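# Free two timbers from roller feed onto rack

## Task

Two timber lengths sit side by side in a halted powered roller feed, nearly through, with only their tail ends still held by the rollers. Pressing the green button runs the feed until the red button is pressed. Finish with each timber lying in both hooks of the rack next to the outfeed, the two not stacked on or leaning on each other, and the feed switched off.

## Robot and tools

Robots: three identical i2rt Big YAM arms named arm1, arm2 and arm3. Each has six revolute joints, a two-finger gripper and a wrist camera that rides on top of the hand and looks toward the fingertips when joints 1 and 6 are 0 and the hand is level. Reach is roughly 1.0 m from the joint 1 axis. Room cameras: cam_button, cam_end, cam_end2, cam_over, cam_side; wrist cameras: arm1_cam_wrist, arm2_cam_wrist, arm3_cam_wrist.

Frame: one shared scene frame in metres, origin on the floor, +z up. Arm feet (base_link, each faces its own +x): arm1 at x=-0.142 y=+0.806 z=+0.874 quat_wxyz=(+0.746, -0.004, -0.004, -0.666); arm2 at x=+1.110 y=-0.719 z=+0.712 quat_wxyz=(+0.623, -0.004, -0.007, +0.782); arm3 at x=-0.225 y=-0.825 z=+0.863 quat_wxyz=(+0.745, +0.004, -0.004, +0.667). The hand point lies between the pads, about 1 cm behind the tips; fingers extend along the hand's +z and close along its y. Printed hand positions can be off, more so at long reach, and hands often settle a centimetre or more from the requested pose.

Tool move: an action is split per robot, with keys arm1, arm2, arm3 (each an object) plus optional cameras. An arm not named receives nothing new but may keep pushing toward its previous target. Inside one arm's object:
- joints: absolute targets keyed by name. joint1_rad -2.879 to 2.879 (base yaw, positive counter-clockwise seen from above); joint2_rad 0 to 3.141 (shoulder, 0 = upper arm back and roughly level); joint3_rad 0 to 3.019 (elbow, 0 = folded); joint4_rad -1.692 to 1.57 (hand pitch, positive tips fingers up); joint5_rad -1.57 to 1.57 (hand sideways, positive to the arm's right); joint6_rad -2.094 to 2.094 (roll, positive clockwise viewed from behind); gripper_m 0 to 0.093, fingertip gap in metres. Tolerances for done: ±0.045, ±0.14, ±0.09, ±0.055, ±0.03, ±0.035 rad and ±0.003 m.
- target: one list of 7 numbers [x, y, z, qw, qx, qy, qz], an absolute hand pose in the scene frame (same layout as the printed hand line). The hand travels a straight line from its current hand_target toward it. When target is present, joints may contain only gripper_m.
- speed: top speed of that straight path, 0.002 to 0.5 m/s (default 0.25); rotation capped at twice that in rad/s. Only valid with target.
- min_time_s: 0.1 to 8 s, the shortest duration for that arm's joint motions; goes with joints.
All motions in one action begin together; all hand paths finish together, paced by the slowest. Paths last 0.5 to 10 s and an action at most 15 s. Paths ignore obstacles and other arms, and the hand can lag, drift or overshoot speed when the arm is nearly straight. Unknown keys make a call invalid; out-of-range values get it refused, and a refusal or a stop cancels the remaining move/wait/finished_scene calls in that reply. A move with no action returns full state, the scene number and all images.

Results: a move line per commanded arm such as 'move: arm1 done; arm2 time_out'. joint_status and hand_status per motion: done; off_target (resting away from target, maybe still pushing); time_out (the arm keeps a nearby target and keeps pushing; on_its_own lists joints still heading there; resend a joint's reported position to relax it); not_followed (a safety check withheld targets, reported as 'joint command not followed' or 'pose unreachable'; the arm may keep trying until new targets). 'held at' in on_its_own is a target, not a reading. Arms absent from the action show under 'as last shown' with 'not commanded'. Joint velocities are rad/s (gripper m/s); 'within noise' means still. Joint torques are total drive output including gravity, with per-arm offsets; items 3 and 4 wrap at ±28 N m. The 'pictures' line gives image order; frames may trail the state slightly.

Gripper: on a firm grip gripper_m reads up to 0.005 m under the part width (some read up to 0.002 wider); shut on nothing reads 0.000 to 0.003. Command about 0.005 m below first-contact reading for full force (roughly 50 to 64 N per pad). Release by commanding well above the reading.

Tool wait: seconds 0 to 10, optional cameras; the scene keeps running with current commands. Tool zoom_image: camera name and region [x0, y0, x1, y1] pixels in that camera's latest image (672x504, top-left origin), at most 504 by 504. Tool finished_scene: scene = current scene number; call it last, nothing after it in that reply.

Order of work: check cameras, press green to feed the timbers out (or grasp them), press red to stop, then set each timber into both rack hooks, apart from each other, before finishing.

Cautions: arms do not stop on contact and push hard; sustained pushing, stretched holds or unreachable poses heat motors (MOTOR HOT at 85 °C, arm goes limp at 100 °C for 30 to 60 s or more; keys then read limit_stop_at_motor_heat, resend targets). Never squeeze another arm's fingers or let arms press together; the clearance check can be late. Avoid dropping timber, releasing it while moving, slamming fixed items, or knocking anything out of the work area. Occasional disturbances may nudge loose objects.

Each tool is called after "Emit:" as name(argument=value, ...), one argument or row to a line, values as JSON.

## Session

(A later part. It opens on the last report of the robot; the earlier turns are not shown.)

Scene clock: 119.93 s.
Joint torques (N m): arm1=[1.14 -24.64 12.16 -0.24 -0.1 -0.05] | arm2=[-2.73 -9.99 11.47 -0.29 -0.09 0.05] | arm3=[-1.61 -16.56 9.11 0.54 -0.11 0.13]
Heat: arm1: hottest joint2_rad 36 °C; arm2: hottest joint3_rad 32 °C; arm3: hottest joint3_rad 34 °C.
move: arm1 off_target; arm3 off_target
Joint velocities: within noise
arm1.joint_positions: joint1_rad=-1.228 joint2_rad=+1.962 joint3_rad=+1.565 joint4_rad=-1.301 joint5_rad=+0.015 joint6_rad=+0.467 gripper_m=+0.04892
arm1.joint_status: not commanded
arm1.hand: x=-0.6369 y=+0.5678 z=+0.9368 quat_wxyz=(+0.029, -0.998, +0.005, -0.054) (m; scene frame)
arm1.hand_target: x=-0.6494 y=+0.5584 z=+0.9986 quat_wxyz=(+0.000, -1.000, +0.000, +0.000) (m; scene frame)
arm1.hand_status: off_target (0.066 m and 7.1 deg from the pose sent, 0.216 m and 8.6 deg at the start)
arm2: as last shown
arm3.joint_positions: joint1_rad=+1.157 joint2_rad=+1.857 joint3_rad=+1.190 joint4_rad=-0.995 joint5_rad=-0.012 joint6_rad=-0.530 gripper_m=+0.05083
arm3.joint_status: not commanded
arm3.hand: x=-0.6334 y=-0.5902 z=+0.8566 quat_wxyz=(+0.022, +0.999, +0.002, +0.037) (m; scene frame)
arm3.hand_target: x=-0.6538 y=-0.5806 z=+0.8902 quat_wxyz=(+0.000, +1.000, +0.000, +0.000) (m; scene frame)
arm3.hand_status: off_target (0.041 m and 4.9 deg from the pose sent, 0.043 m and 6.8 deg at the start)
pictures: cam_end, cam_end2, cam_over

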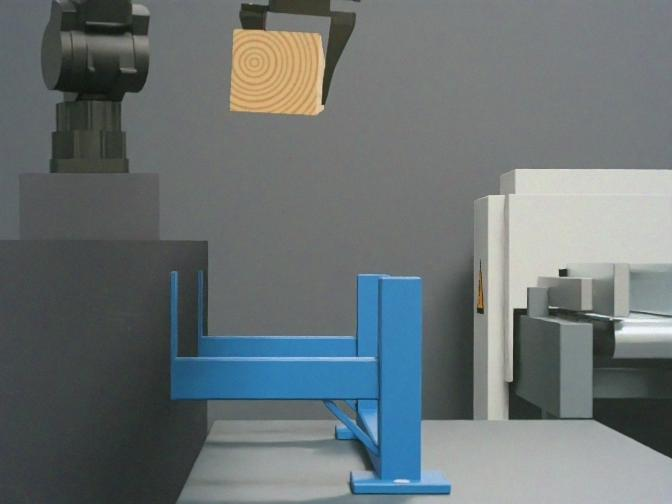

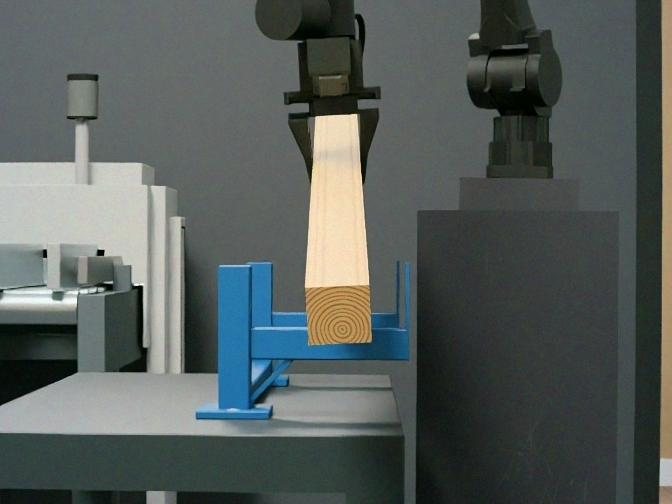

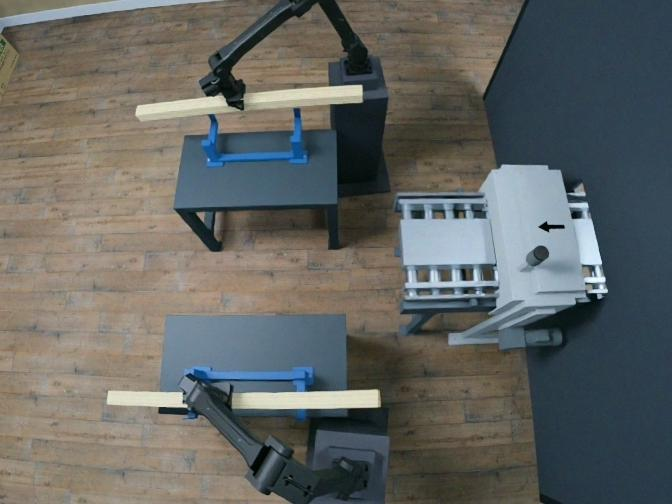

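Emit:
move(
  arm1={"target":[-0.652,0.553,0.92,0,0.9994,-0.0349,0],"speed":0.15},
  arm3={"target":[-0.655,-0.58,0.80,0,1,0,0],"speed":0.1},
)

Emit:
move(
  arm1={"target":[-0.652,0.553,0.83,0,0.9994,-0.0349,0],"speed":0.12},
  arm3={"target":[-0.655,-0.58,0.745,0,1,0,0],"speed":0.08},
  cameras=["cam_over","cam_end","cam_end2"],
)

Emit:
move(
  arm1={"target":[-0.652,0.553,0.80,0,0.9994,-0.0349,0],"speed":0.1},
  arm3={"target":[-0.655,-0.58,0.71,0,1,0,0],"speed":0.08},
  cameras=["cam_over","cam_end","cam_end2"],
)

Scene clock: 145.30 s.
Joint torques (N m): arm1=[1.67 -22.53 11.62 -0.13 -0.14 0.04] | arm2=[-2.78 -9.99 11.47 -0.29 -0.09 0.04] | arm3=[-1.49 -16.32 7.36 0.53 -0.07 0.13]
Heat: arm1: hottest joint2_rad 39 °C; arm2: hottest joint3_rad 35 °C; arm3: hottest joint3_rad 36 °C.
move: arm1 off_target; arm3 off_target
Joint velocities: within noise
arm1.joint_positions: joint1_rad=-1.227 joint2_rad=+2.015 joint3_rad=+1.464 joint4_rad=-1.123 joint5_rad=+0.014 joint6_rad=+0.530 gripper_m=+0.04892
arm1.joint_status: not commanded
arm1.hand: x=-0.6329 y=+0.5684 z=+0.8726 quat_wxyz=(+0.025, -0.998, +0.036, -0.043) (m; scene frame)
arm1.hand_target: x=-0.6501 y=+0.5539 z=+0.9198 quat_wxyz=(+0.000, -0.999, +0.035, +0.000) (m; scene frame)
arm1.hand_status: off_target (0.053 m and 5.7 deg from the pose sent, 0.027 m and 7.9 deg at the start)
arm2: as last shown
arm3.joint_positions: joint1_rad=+1.157 joint2_rad=+1.999 joint3_rad=+1.139 joint4_rad=-0.781 joint5_rad=-0.013 joint6_rad=-0.528 gripper_m=+0.05083
arm3.joint_status: not commanded
arm3.hand: x=-0.6347 y=-0.5891 z=+0.7753 quat_wxyz=(+0.017, +0.999, +0.002, +0.028) (m; scene frame)
arm3.hand_target: x=-0.6544 y=-0.5805 z=+0.8001 quat_wxyz=(+0.000, +1.000, +0.000, +0.000) (m; scene frame)
arm3.hand_status: off_target (0.033 m and 3.7 deg from the pose sent, 0.061 m and 5.0 deg at the start)
pictures: none

Scene clock: 146.87 s.
Joint torques (N m): arm1=[1.26 -22.89 10 -0.06 -0.07 0.04] | arm2=[-2.78 -9.93 11.47 -0.29 -0.09 0.04] | arm3=[-1.49 -15.62 6.15 0.62 -0.07 0.13]
Heat: arm1: hottest joint2_rad 39 °C; arm2: hottest joint3_rad 35 °C; arm3: hottest joint3_rad 36 °C.
move: arm1 off_target; arm3 off_target
Joint velocities: within noise
arm1.joint_positions: joint1_rad=-1.227 joint2_rad=+2.138 joint3_rad=+1.397 joint4_rad=-0.930 joint5_rad=+0.013 joint6_rad=+0.530 gripper_m=+0.04892
arm1.joint_status: not commanded
arm1.hand: x=-0.6272 y=+0.5700 z=+0.7850 quat_wxyz=(+0.024, -0.998, +0.036, -0.042) (m; scene frame)
arm1.hand_target: x=-0.6502 y=+0.5538 z=+0.8296 quat_wxyz=(+0.000, -0.999, +0.035, +0.000) (m; scene frame)
arm1.hand_status: off_target (0.054 m and 5.5 deg from the pose sent, 0.049 m and 5.7 deg at the start)
arm2: as last shown
arm3.joint_positions: joint1_rad=+1.158 joint2_rad=+2.095 joint3_rad=+1.139 joint4_rad=-0.662 joint5_rad=-0.013 joint6_rad=-0.526 gripper_m=+0.05078
arm3.joint_status: not commanded
arm3.hand: x=-0.6402 y=-0.5857 z=+0.7299 quat_wxyz=(+0.011, +1.000, +0.001, +0.018) (m; scene frame)
arm3.hand_target: x=-0.6547 y=-0.5802 z=+0.7451 quat_wxyz=(+0.000, +1.000, +0.000, +0.000) (m; scene frame)
arm3.hand_status: off_target (0.022 m and 2.4 deg from the pose sent, 0.038 m and 3.7 deg at the start)
pictures: cam_end, cam_end2, cam_over

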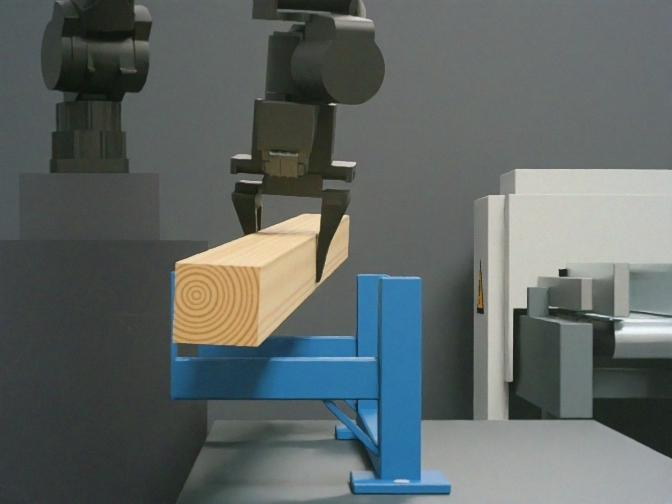

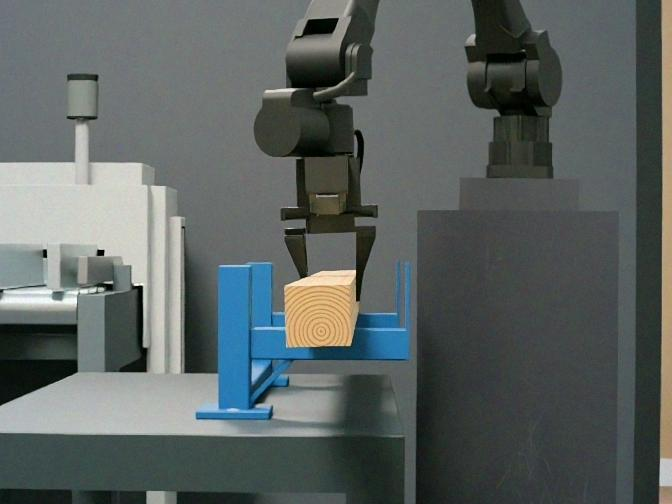

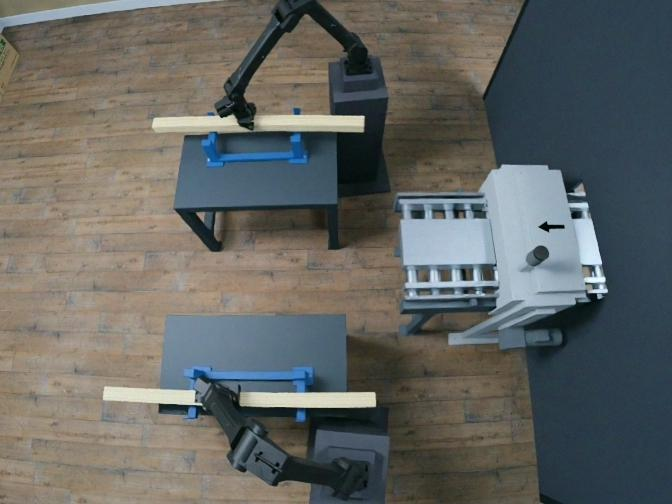

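Scene clock: 148.07 s.
Joint torques (N m): arm1=[1.2 -22.83 9.37 -0.05 -0.1 0.02] | arm2=[-2.73 -9.93 11.48 -0.29 -0.09 0.05] | arm3=[-1.55 -10.46 6.34 2.36 -0.26 0.11]
Heat: arm1: hottest joint2_rad 38 °C; arm2: hottest joint3_rad 35 °C; arm3: hottest joint3_rad 36 °C.
move: arm1 off_target; arm3 off_target
Joint velocities: within noise
arm1.joint_positions: joint1_rad=-1.227 joint2_rad=+2.180 joint3_rad=+1.389 joint4_rad=-0.872 joint5_rad=+0.013 joint6_rad=+0.530 gripper_m=+0.04892
arm1.joint_status: not commanded
arm1.hand: x=-0.6277 y=+0.5694 z=+0.7598 quat_wxyz=(+0.022, -0.998, +0.036, -0.038) (m; scene frame)
arm1.hand_target: x=-0.6506 y=+0.5536 z=+0.8000 quat_wxyz=(+0.000, -0.999, +0.035, +0.000) (m; scene frame)
arm1.hand_status: off_target (0.050 m and 5.0 deg from the pose sent, 0.033 m and 5.5 deg at the start)
arm2.joint_positions: joint1_rad=-0.056 joint2_rad=+1.381 joint3_rad=+1.114 joint4_rad=-1.350 joint5_rad=-0.013 joint6_rad=-0.318 gripper_m=+0.00051
arm2.joint_status: not commanded
arm2.hand: x=+1.0434 y=-0.3516 z=+0.8801 quat_wxyz=(+0.016, +0.857, -0.516, +0.015) (m; scene frame)
arm2.hand_target: x=+1.0421 y=-0.3360 z=+0.9000 quat_wxyz=(+0.000, +0.858, -0.514, +0.000) (m; scene frame)
arm2.hand_status: not commanded
arm3.joint_positions: joint1_rad=+1.160 joint2_rad=+2.099 joint3_rad=+1.139 joint4_rad=-0.640 joint5_rad=-0.008 joint6_rad=-0.525 gripper_m=+0.05078
arm3.joint_status: not commanded
arm3.hand: x=-0.6441 y=-0.5834 z=+0.7279 quat_wxyz=(+0.004, +1.000, +0.002, +0.011) (m; scene frame)
arm3.hand_target: x=-0.6542 y=-0.5805 z=+0.7109 quat_wxyz=(+0.000, +1.000, +0.000, +0.000) (m; scene frame)
arm3.hand_status: off_target (0.021 m and 1.4 deg from the pose sent, 0.025 m and 2.4 deg at the start)
pictures: cam_end, cam_end2, cam_over

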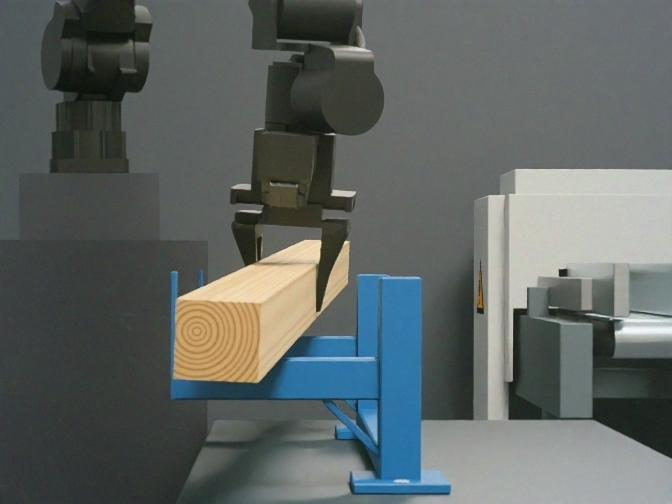

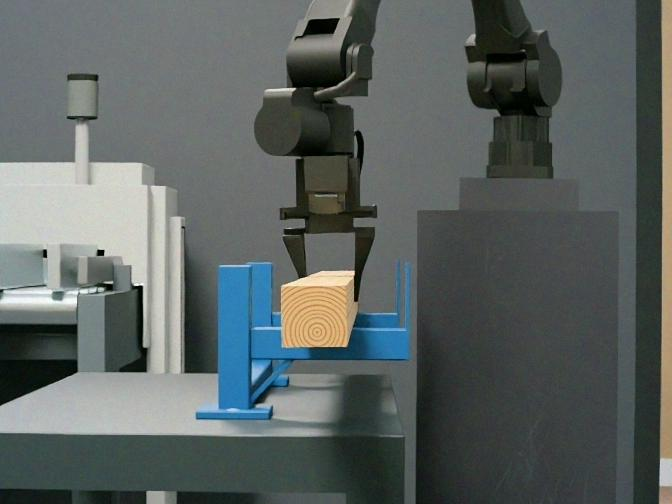

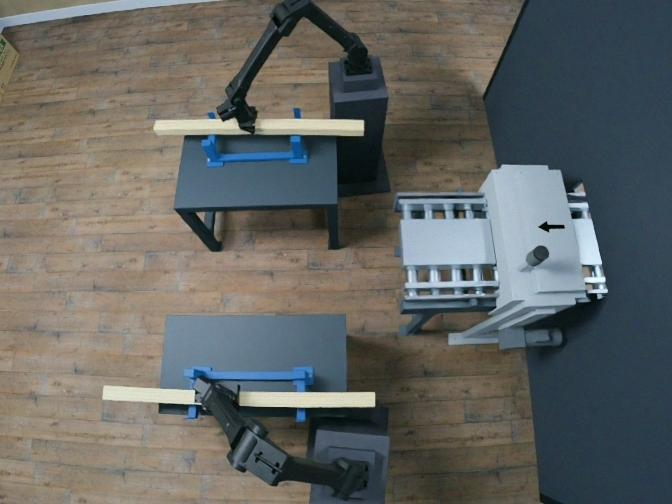

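Emit:
move(
  arm1={"target":[-0.65,0.555,0.75,0,0.9994,-0.0349,0],"speed":0.1},
  arm3={"target":[-0.655,-0.58,0.69,0,1,0,0],"speed":0.1},
)

Emit:
move(
  arm1={"target":[-0.65,0.555,0.70,0,0.9994,-0.0349,0],"speed":0.08},
  arm3={"joints":{"gripper_m":0.085}},
  cameras=["cam_end","cam_end2"],
)

Emit:
move(
  arm1={"target":[-0.65,0.555,0.68,0,0.9994,-0.0349,0],"speed":0.08},
  arm3={"target":[-0.64,-0.58,0.91,0,1,0,0],"speed":0.15},
  cameras=["cam_end","cam_end2","cam_over"],
)

Scene clock: 170.80 s.
Joint torques (N m): arm1=[1.08 -19.49 8.28 0.32 -0.07 0] | arm2=[-2.78 -9.99 11.47 -0.31 -0.09 0.05] | arm3=[-1.61 -7.82 6.28 3.64 -0.32 0.11]
Heat: arm1: hottest joint2_rad 34 °C; arm2: hottest joint3_rad 36 °C; arm3: hottest joint3_rad 34 °C.
move: arm1 off_target; arm3 off_target
Joint velocities: within noise
arm1.joint_positions: joint1_rad=-1.227 joint2_rad=+2.224 joint3_rad=+1.387 joint4_rad=-0.782 joint5_rad=+0.013 joint6_rad=+0.531 gripper_m=+0.04890
arm1.joint_status: not commanded
arm1.hand: x=-0.6362 y=+0.5649 z=+0.7346 quat_wxyz=(+0.011, -0.999, +0.037, -0.019) (m; scene frame)
arm1.hand_target: x=-0.6497 y=+0.5551 z=+0.7503 quat_wxyz=(+0.000, -0.999, +0.035, +0.000) (m; scene frame)
arm1.hand_status: off_target (0.023 m and 2.5 deg from the pose sent, 0.028 m and 5.0 deg at the start)
arm2: as last shown
arm3.joint_positions: joint1_rad=+1.161 joint2_rad=+2.101 joint3_rad=+1.139 joint4_rad=-0.637 joint5_rad=-0.006 joint6_rad=-0.523 gripper_m=+0.05078
arm3.joint_status: not commanded
arm3.hand: x=-0.6442 y=-0.5834 z=+0.7268 quat_wxyz=(+0.004, +1.000, +0.001, +0.011) (m; scene frame)
arm3.hand_target: x=-0.6523 y=-0.5816 z=+0.6928 quat_wxyz=(+0.000, +1.000, +0.000, +0.001) (m; scene frame)
arm3.hand_status: off_target (0.039 m and 1.4 deg from the pose sent, 0.040 m and 1.4 deg at the start)
pictures: none

Scene clock: 171.93 s.
Joint torques (N m): arm1=[0.73 -13.1 8.62 3.08 0.13 0.02] | arm2=[-2.78 -9.93 11.47 -0.29 -0.09 0.04] | arm3=[-1.61 -13.8 5.34 0.94 -0.24 0.1]
Heat: arm1: hottest joint2_rad 34 °C; arm2: hottest joint3_rad 36 °C; arm3: hottest joint3_rad 34 °C.
move: arm1 off_target; arm3 done
Joint velocities: within noise
arm1.joint_positions: joint1_rad=-1.227 joint2_rad=+2.229 joint3_rad=+1.387 joint4_rad=-0.755 joint5_rad=+0.007 joint6_rad=+0.527 gripper_m=+0.04890
arm1.joint_status: not commanded
arm1.hand: x=-0.6404 y=+0.5616 z=+0.7316 quat_wxyz=(+0.003, -0.999, +0.035, -0.011) (m; scene frame)
arm1.hand_target: x=-0.6480 y=+0.5560 z=+0.7019 quat_wxyz=(+0.000, -0.999, +0.035, +0.000) (m; scene frame)
arm1.hand_status: off_target (0.034 m and 1.3 deg from the pose sent, 0.039 m and 2.5 deg at the start)
arm2: as last shown
arm3.joint_positions: joint1_rad=+1.161 joint2_rad=+2.178 joint3_rad=+1.145 joint4_rad=-0.562 joint5_rad=-0.008 joint6_rad=-0.523 gripper_m=+0.08495
arm3.joint_status: all done
arm3.hand: x=-0.6445 y=-0.5833 z=+0.6924 quat_wxyz=(+0.003, +1.000, +0.001, +0.009) (m; scene frame)
arm3.hand_target: x=-0.6523 y=-0.5816 z=+0.6929 quat_wxyz=(+0.000, +1.000, +0.000, +0.001) (m; scene frame)
arm3.hand_status: not commanded
pictures: cam_end, cam_end2

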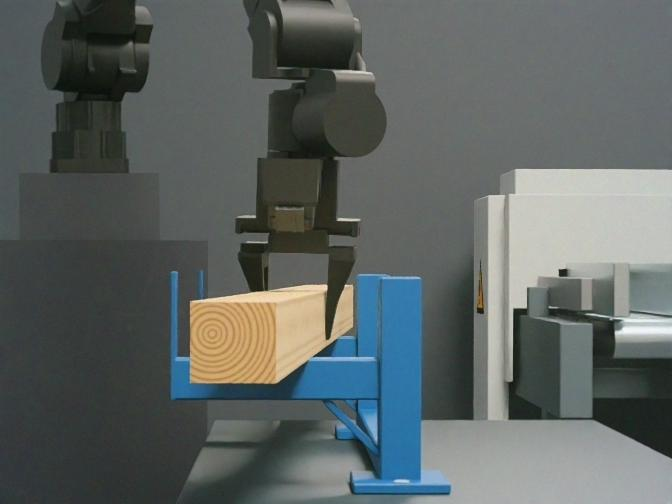

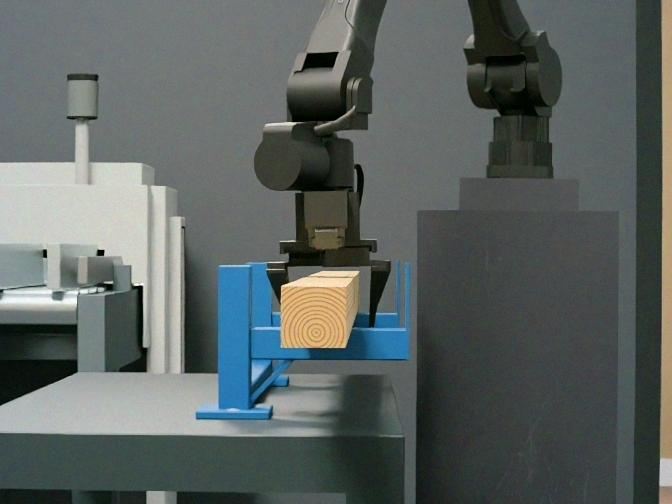

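Scene clock: 174.17 s.
Joint torques (N m): arm1=[0.79 -11.05 8.46 4.51 0.13 0.03] | arm2=[-2.78 -9.99 11.47 -0.29 -0.09 0.04] | arm3=[-2.67 -12.22 10.04 0.21 -0.22 -0.06]
Heat: arm1: hottest joint2_rad 34 °C; arm2: hottest joint3_rad 36 °C; arm3: hottest joint3_rad 34 °C.
move: arm1 off_target; arm3 off_target
Joint velocities: within noise
arm1.joint_positions: joint1_rad=-1.227 joint2_rad=+2.231 joint3_rad=+1.387 joint4_rad=-0.753 joint5_rad=+0.007 joint6_rad=+0.527 gripper_m=+0.04890
arm1.joint_status: not commanded
arm1.hand: x=-0.6405 y=+0.5616 z=+0.7307 quat_wxyz=(+0.003, -0.999, +0.035, -0.011) (m; scene frame)
arm1.hand_target: x=-0.6455 y=+0.5572 z=+0.6842 quat_wxyz=(+0.000, -0.999, +0.035, +0.000) (m; scene frame)
arm1.hand_status: off_target (0.052 m and 1.3 deg from the pose sent, 0.053 m and 1.3 deg at the start)
arm2: as last shown
arm3.joint_positions: joint1_rad=+1.153 joint2_rad=+1.755 joint3_rad=+1.166 joint4_rad=-1.021 joint5_rad=-0.008 joint6_rad=-0.528 gripper_m=+0.08495
arm3.joint_status: not commanded
arm3.hand: x=-0.6275 y=-0.5915 z=+0.8957 quat_wxyz=(+0.007, +1.000, +0.000, +0.015) (m; scene frame)
arm3.hand_target: x=-0.6395 y=-0.5803 z=+0.9102 quat_wxyz=(+0.000, +1.000, +0.000, +0.000) (m; scene frame)
arm3.hand_status: off_target (0.022 m and 1.9 deg from the pose sent, 0.218 m and 1.1 deg at the start)
pictures: cam_end, cam_end2, cam_over

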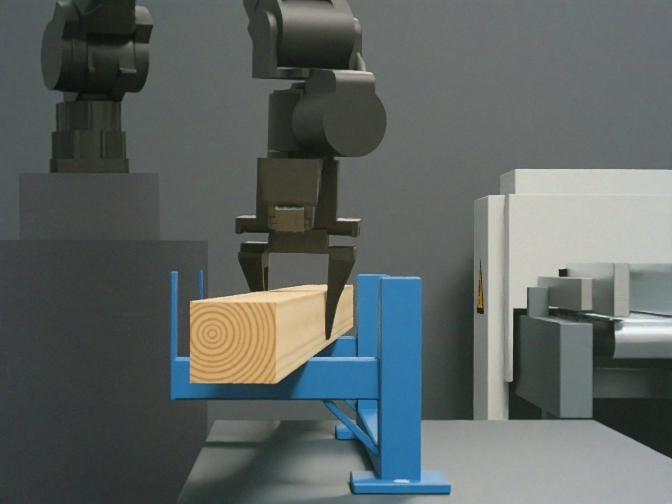

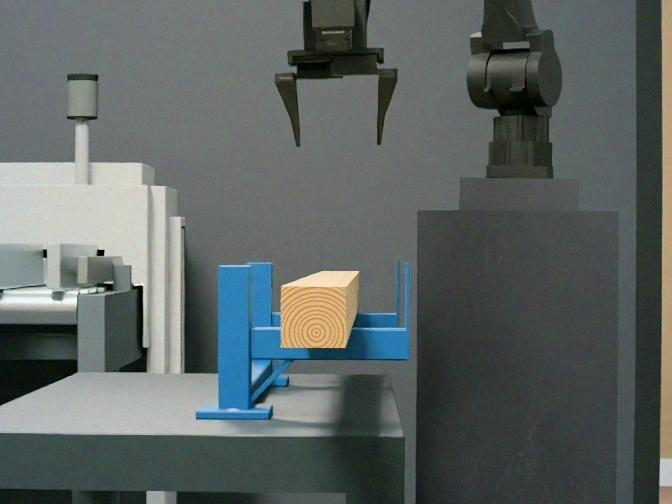

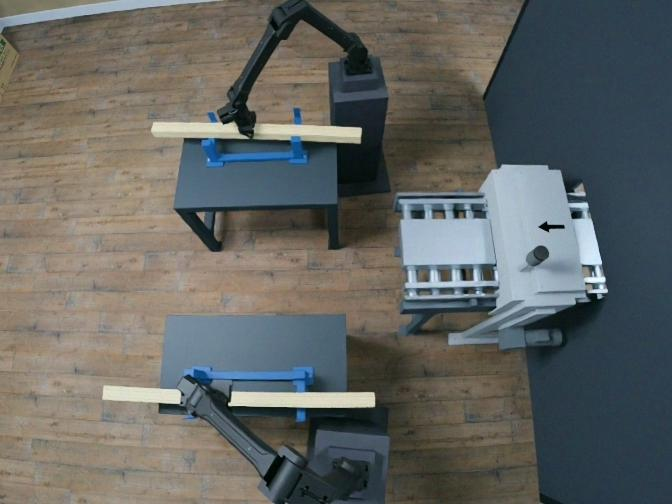

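Emit:
move(
  arm1={"joints":{"gripper_m":0.085}},
)

Emit:
move(
  arm1={"target":[-0.63,0.555,0.91,0,0.9994,-0.0349,0],"speed":0.15},
  cameras=["cam_end","cam_end2","cam_over"],
)

Scene clock: 180.40 s.
Joint torques (N m): arm1=[0.67 -16.09 7.01 0.46 0.08 0] | arm2=[-2.78 -9.93 11.45 -0.29 -0.09 0.04] | arm3=[-2.67 -12.22 10.02 0.25 -0.23 -0.07]
Heat: arm1: hottest joint2_rad 34 °C; arm2: hottest joint3_rad 37 °C; arm3: hottest joint3_rad 35 °C.
move: arm1 done
Joint velocities: within noise
arm1.joint_positions: joint1_rad=-1.227 joint2_rad=+2.295 joint3_rad=+1.399 joint4_rad=-0.662 joint5_rad=+0.009 joint6_rad=+0.528 gripper_m=+0.08493
arm1.joint_status: all done
arm1.hand: x=-0.6501 y=+0.5569 z=+0.6992 quat_wxyz=(-0.005, -0.999, +0.036, +0.007) (m; scene frame)
arm1.hand_target: x=-0.6454 y=+0.5573 z=+0.6842 quat_wxyz=(+0.000, -0.999, +0.035, -0.001) (m; scene frame)
arm1.hand_status: not commanded
arm2, arm3: as last shown
pictures: none

Scene clock: 182.70 s.
Joint torques (N m): arm1=[1.55 -16.67 12 -0.17 0.05 0.07] | arm2=[-2.78 -9.99 11.48 -0.31 -0.09 0.05] | arm3=[-2.67 -12.28 10 0.24 -0.22 -0.06]
Heat: arm1: hottest joint2_rad 34 °C; arm2: hottest joint3_rad 37 °C; arm3: hottest joint3_rad 35 °C.
move: arm1 off_target
Joint velocities: within noise
arm1.joint_positions: joint1_rad=-1.212 joint2_rad=+1.918 joint3_rad=+1.382 joint4_rad=-1.070 joint5_rad=+0.009 joint6_rad=+0.543 gripper_m=+0.08495
arm1.joint_status: not commanded
arm1.hand: x=-0.6188 y=+0.5658 z=+0.8967 quat_wxyz=(+0.006, -0.999, +0.036, -0.014) (m; scene frame)
arm1.hand_target: x=-0.6295 y=+0.5553 z=+0.9101 quat_wxyz=(+0.000, -0.999, +0.035, +0.000) (m; scene frame)
arm1.hand_status: off_target (0.020 m and 1.7 deg from the pose sent, 0.212 m and 1.0 deg at the start)
arm2, arm3: as last shown
pictures: cam_end, cam_end2, cam_over

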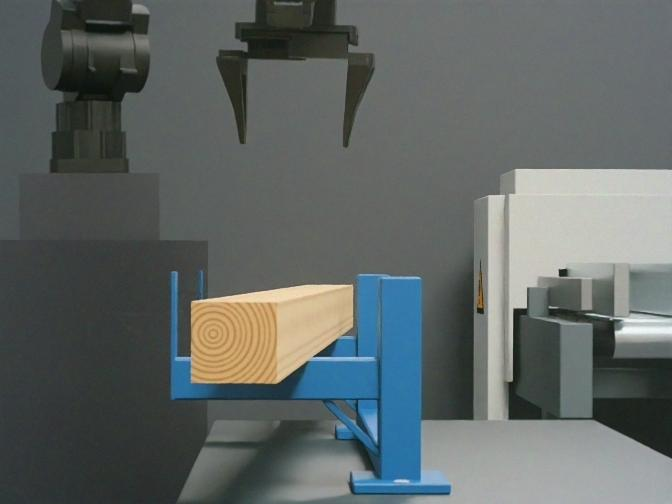

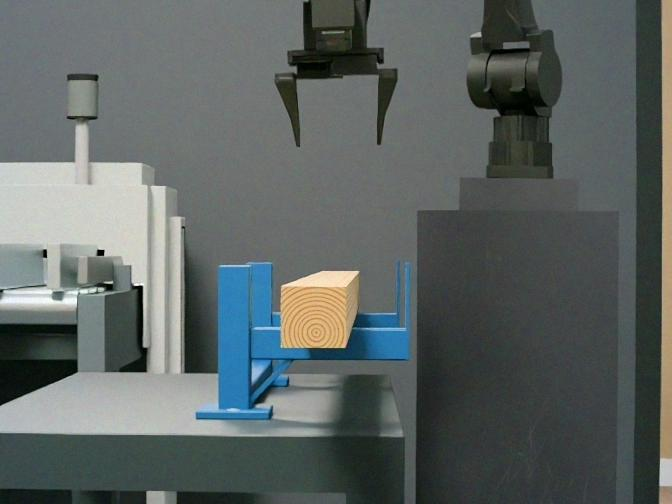

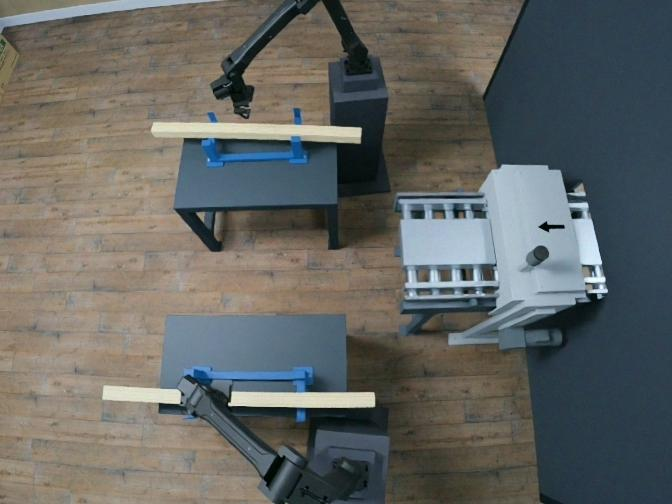

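Emit:
finished_scene(
  scene=2,
)

The scene is finished: the task was done.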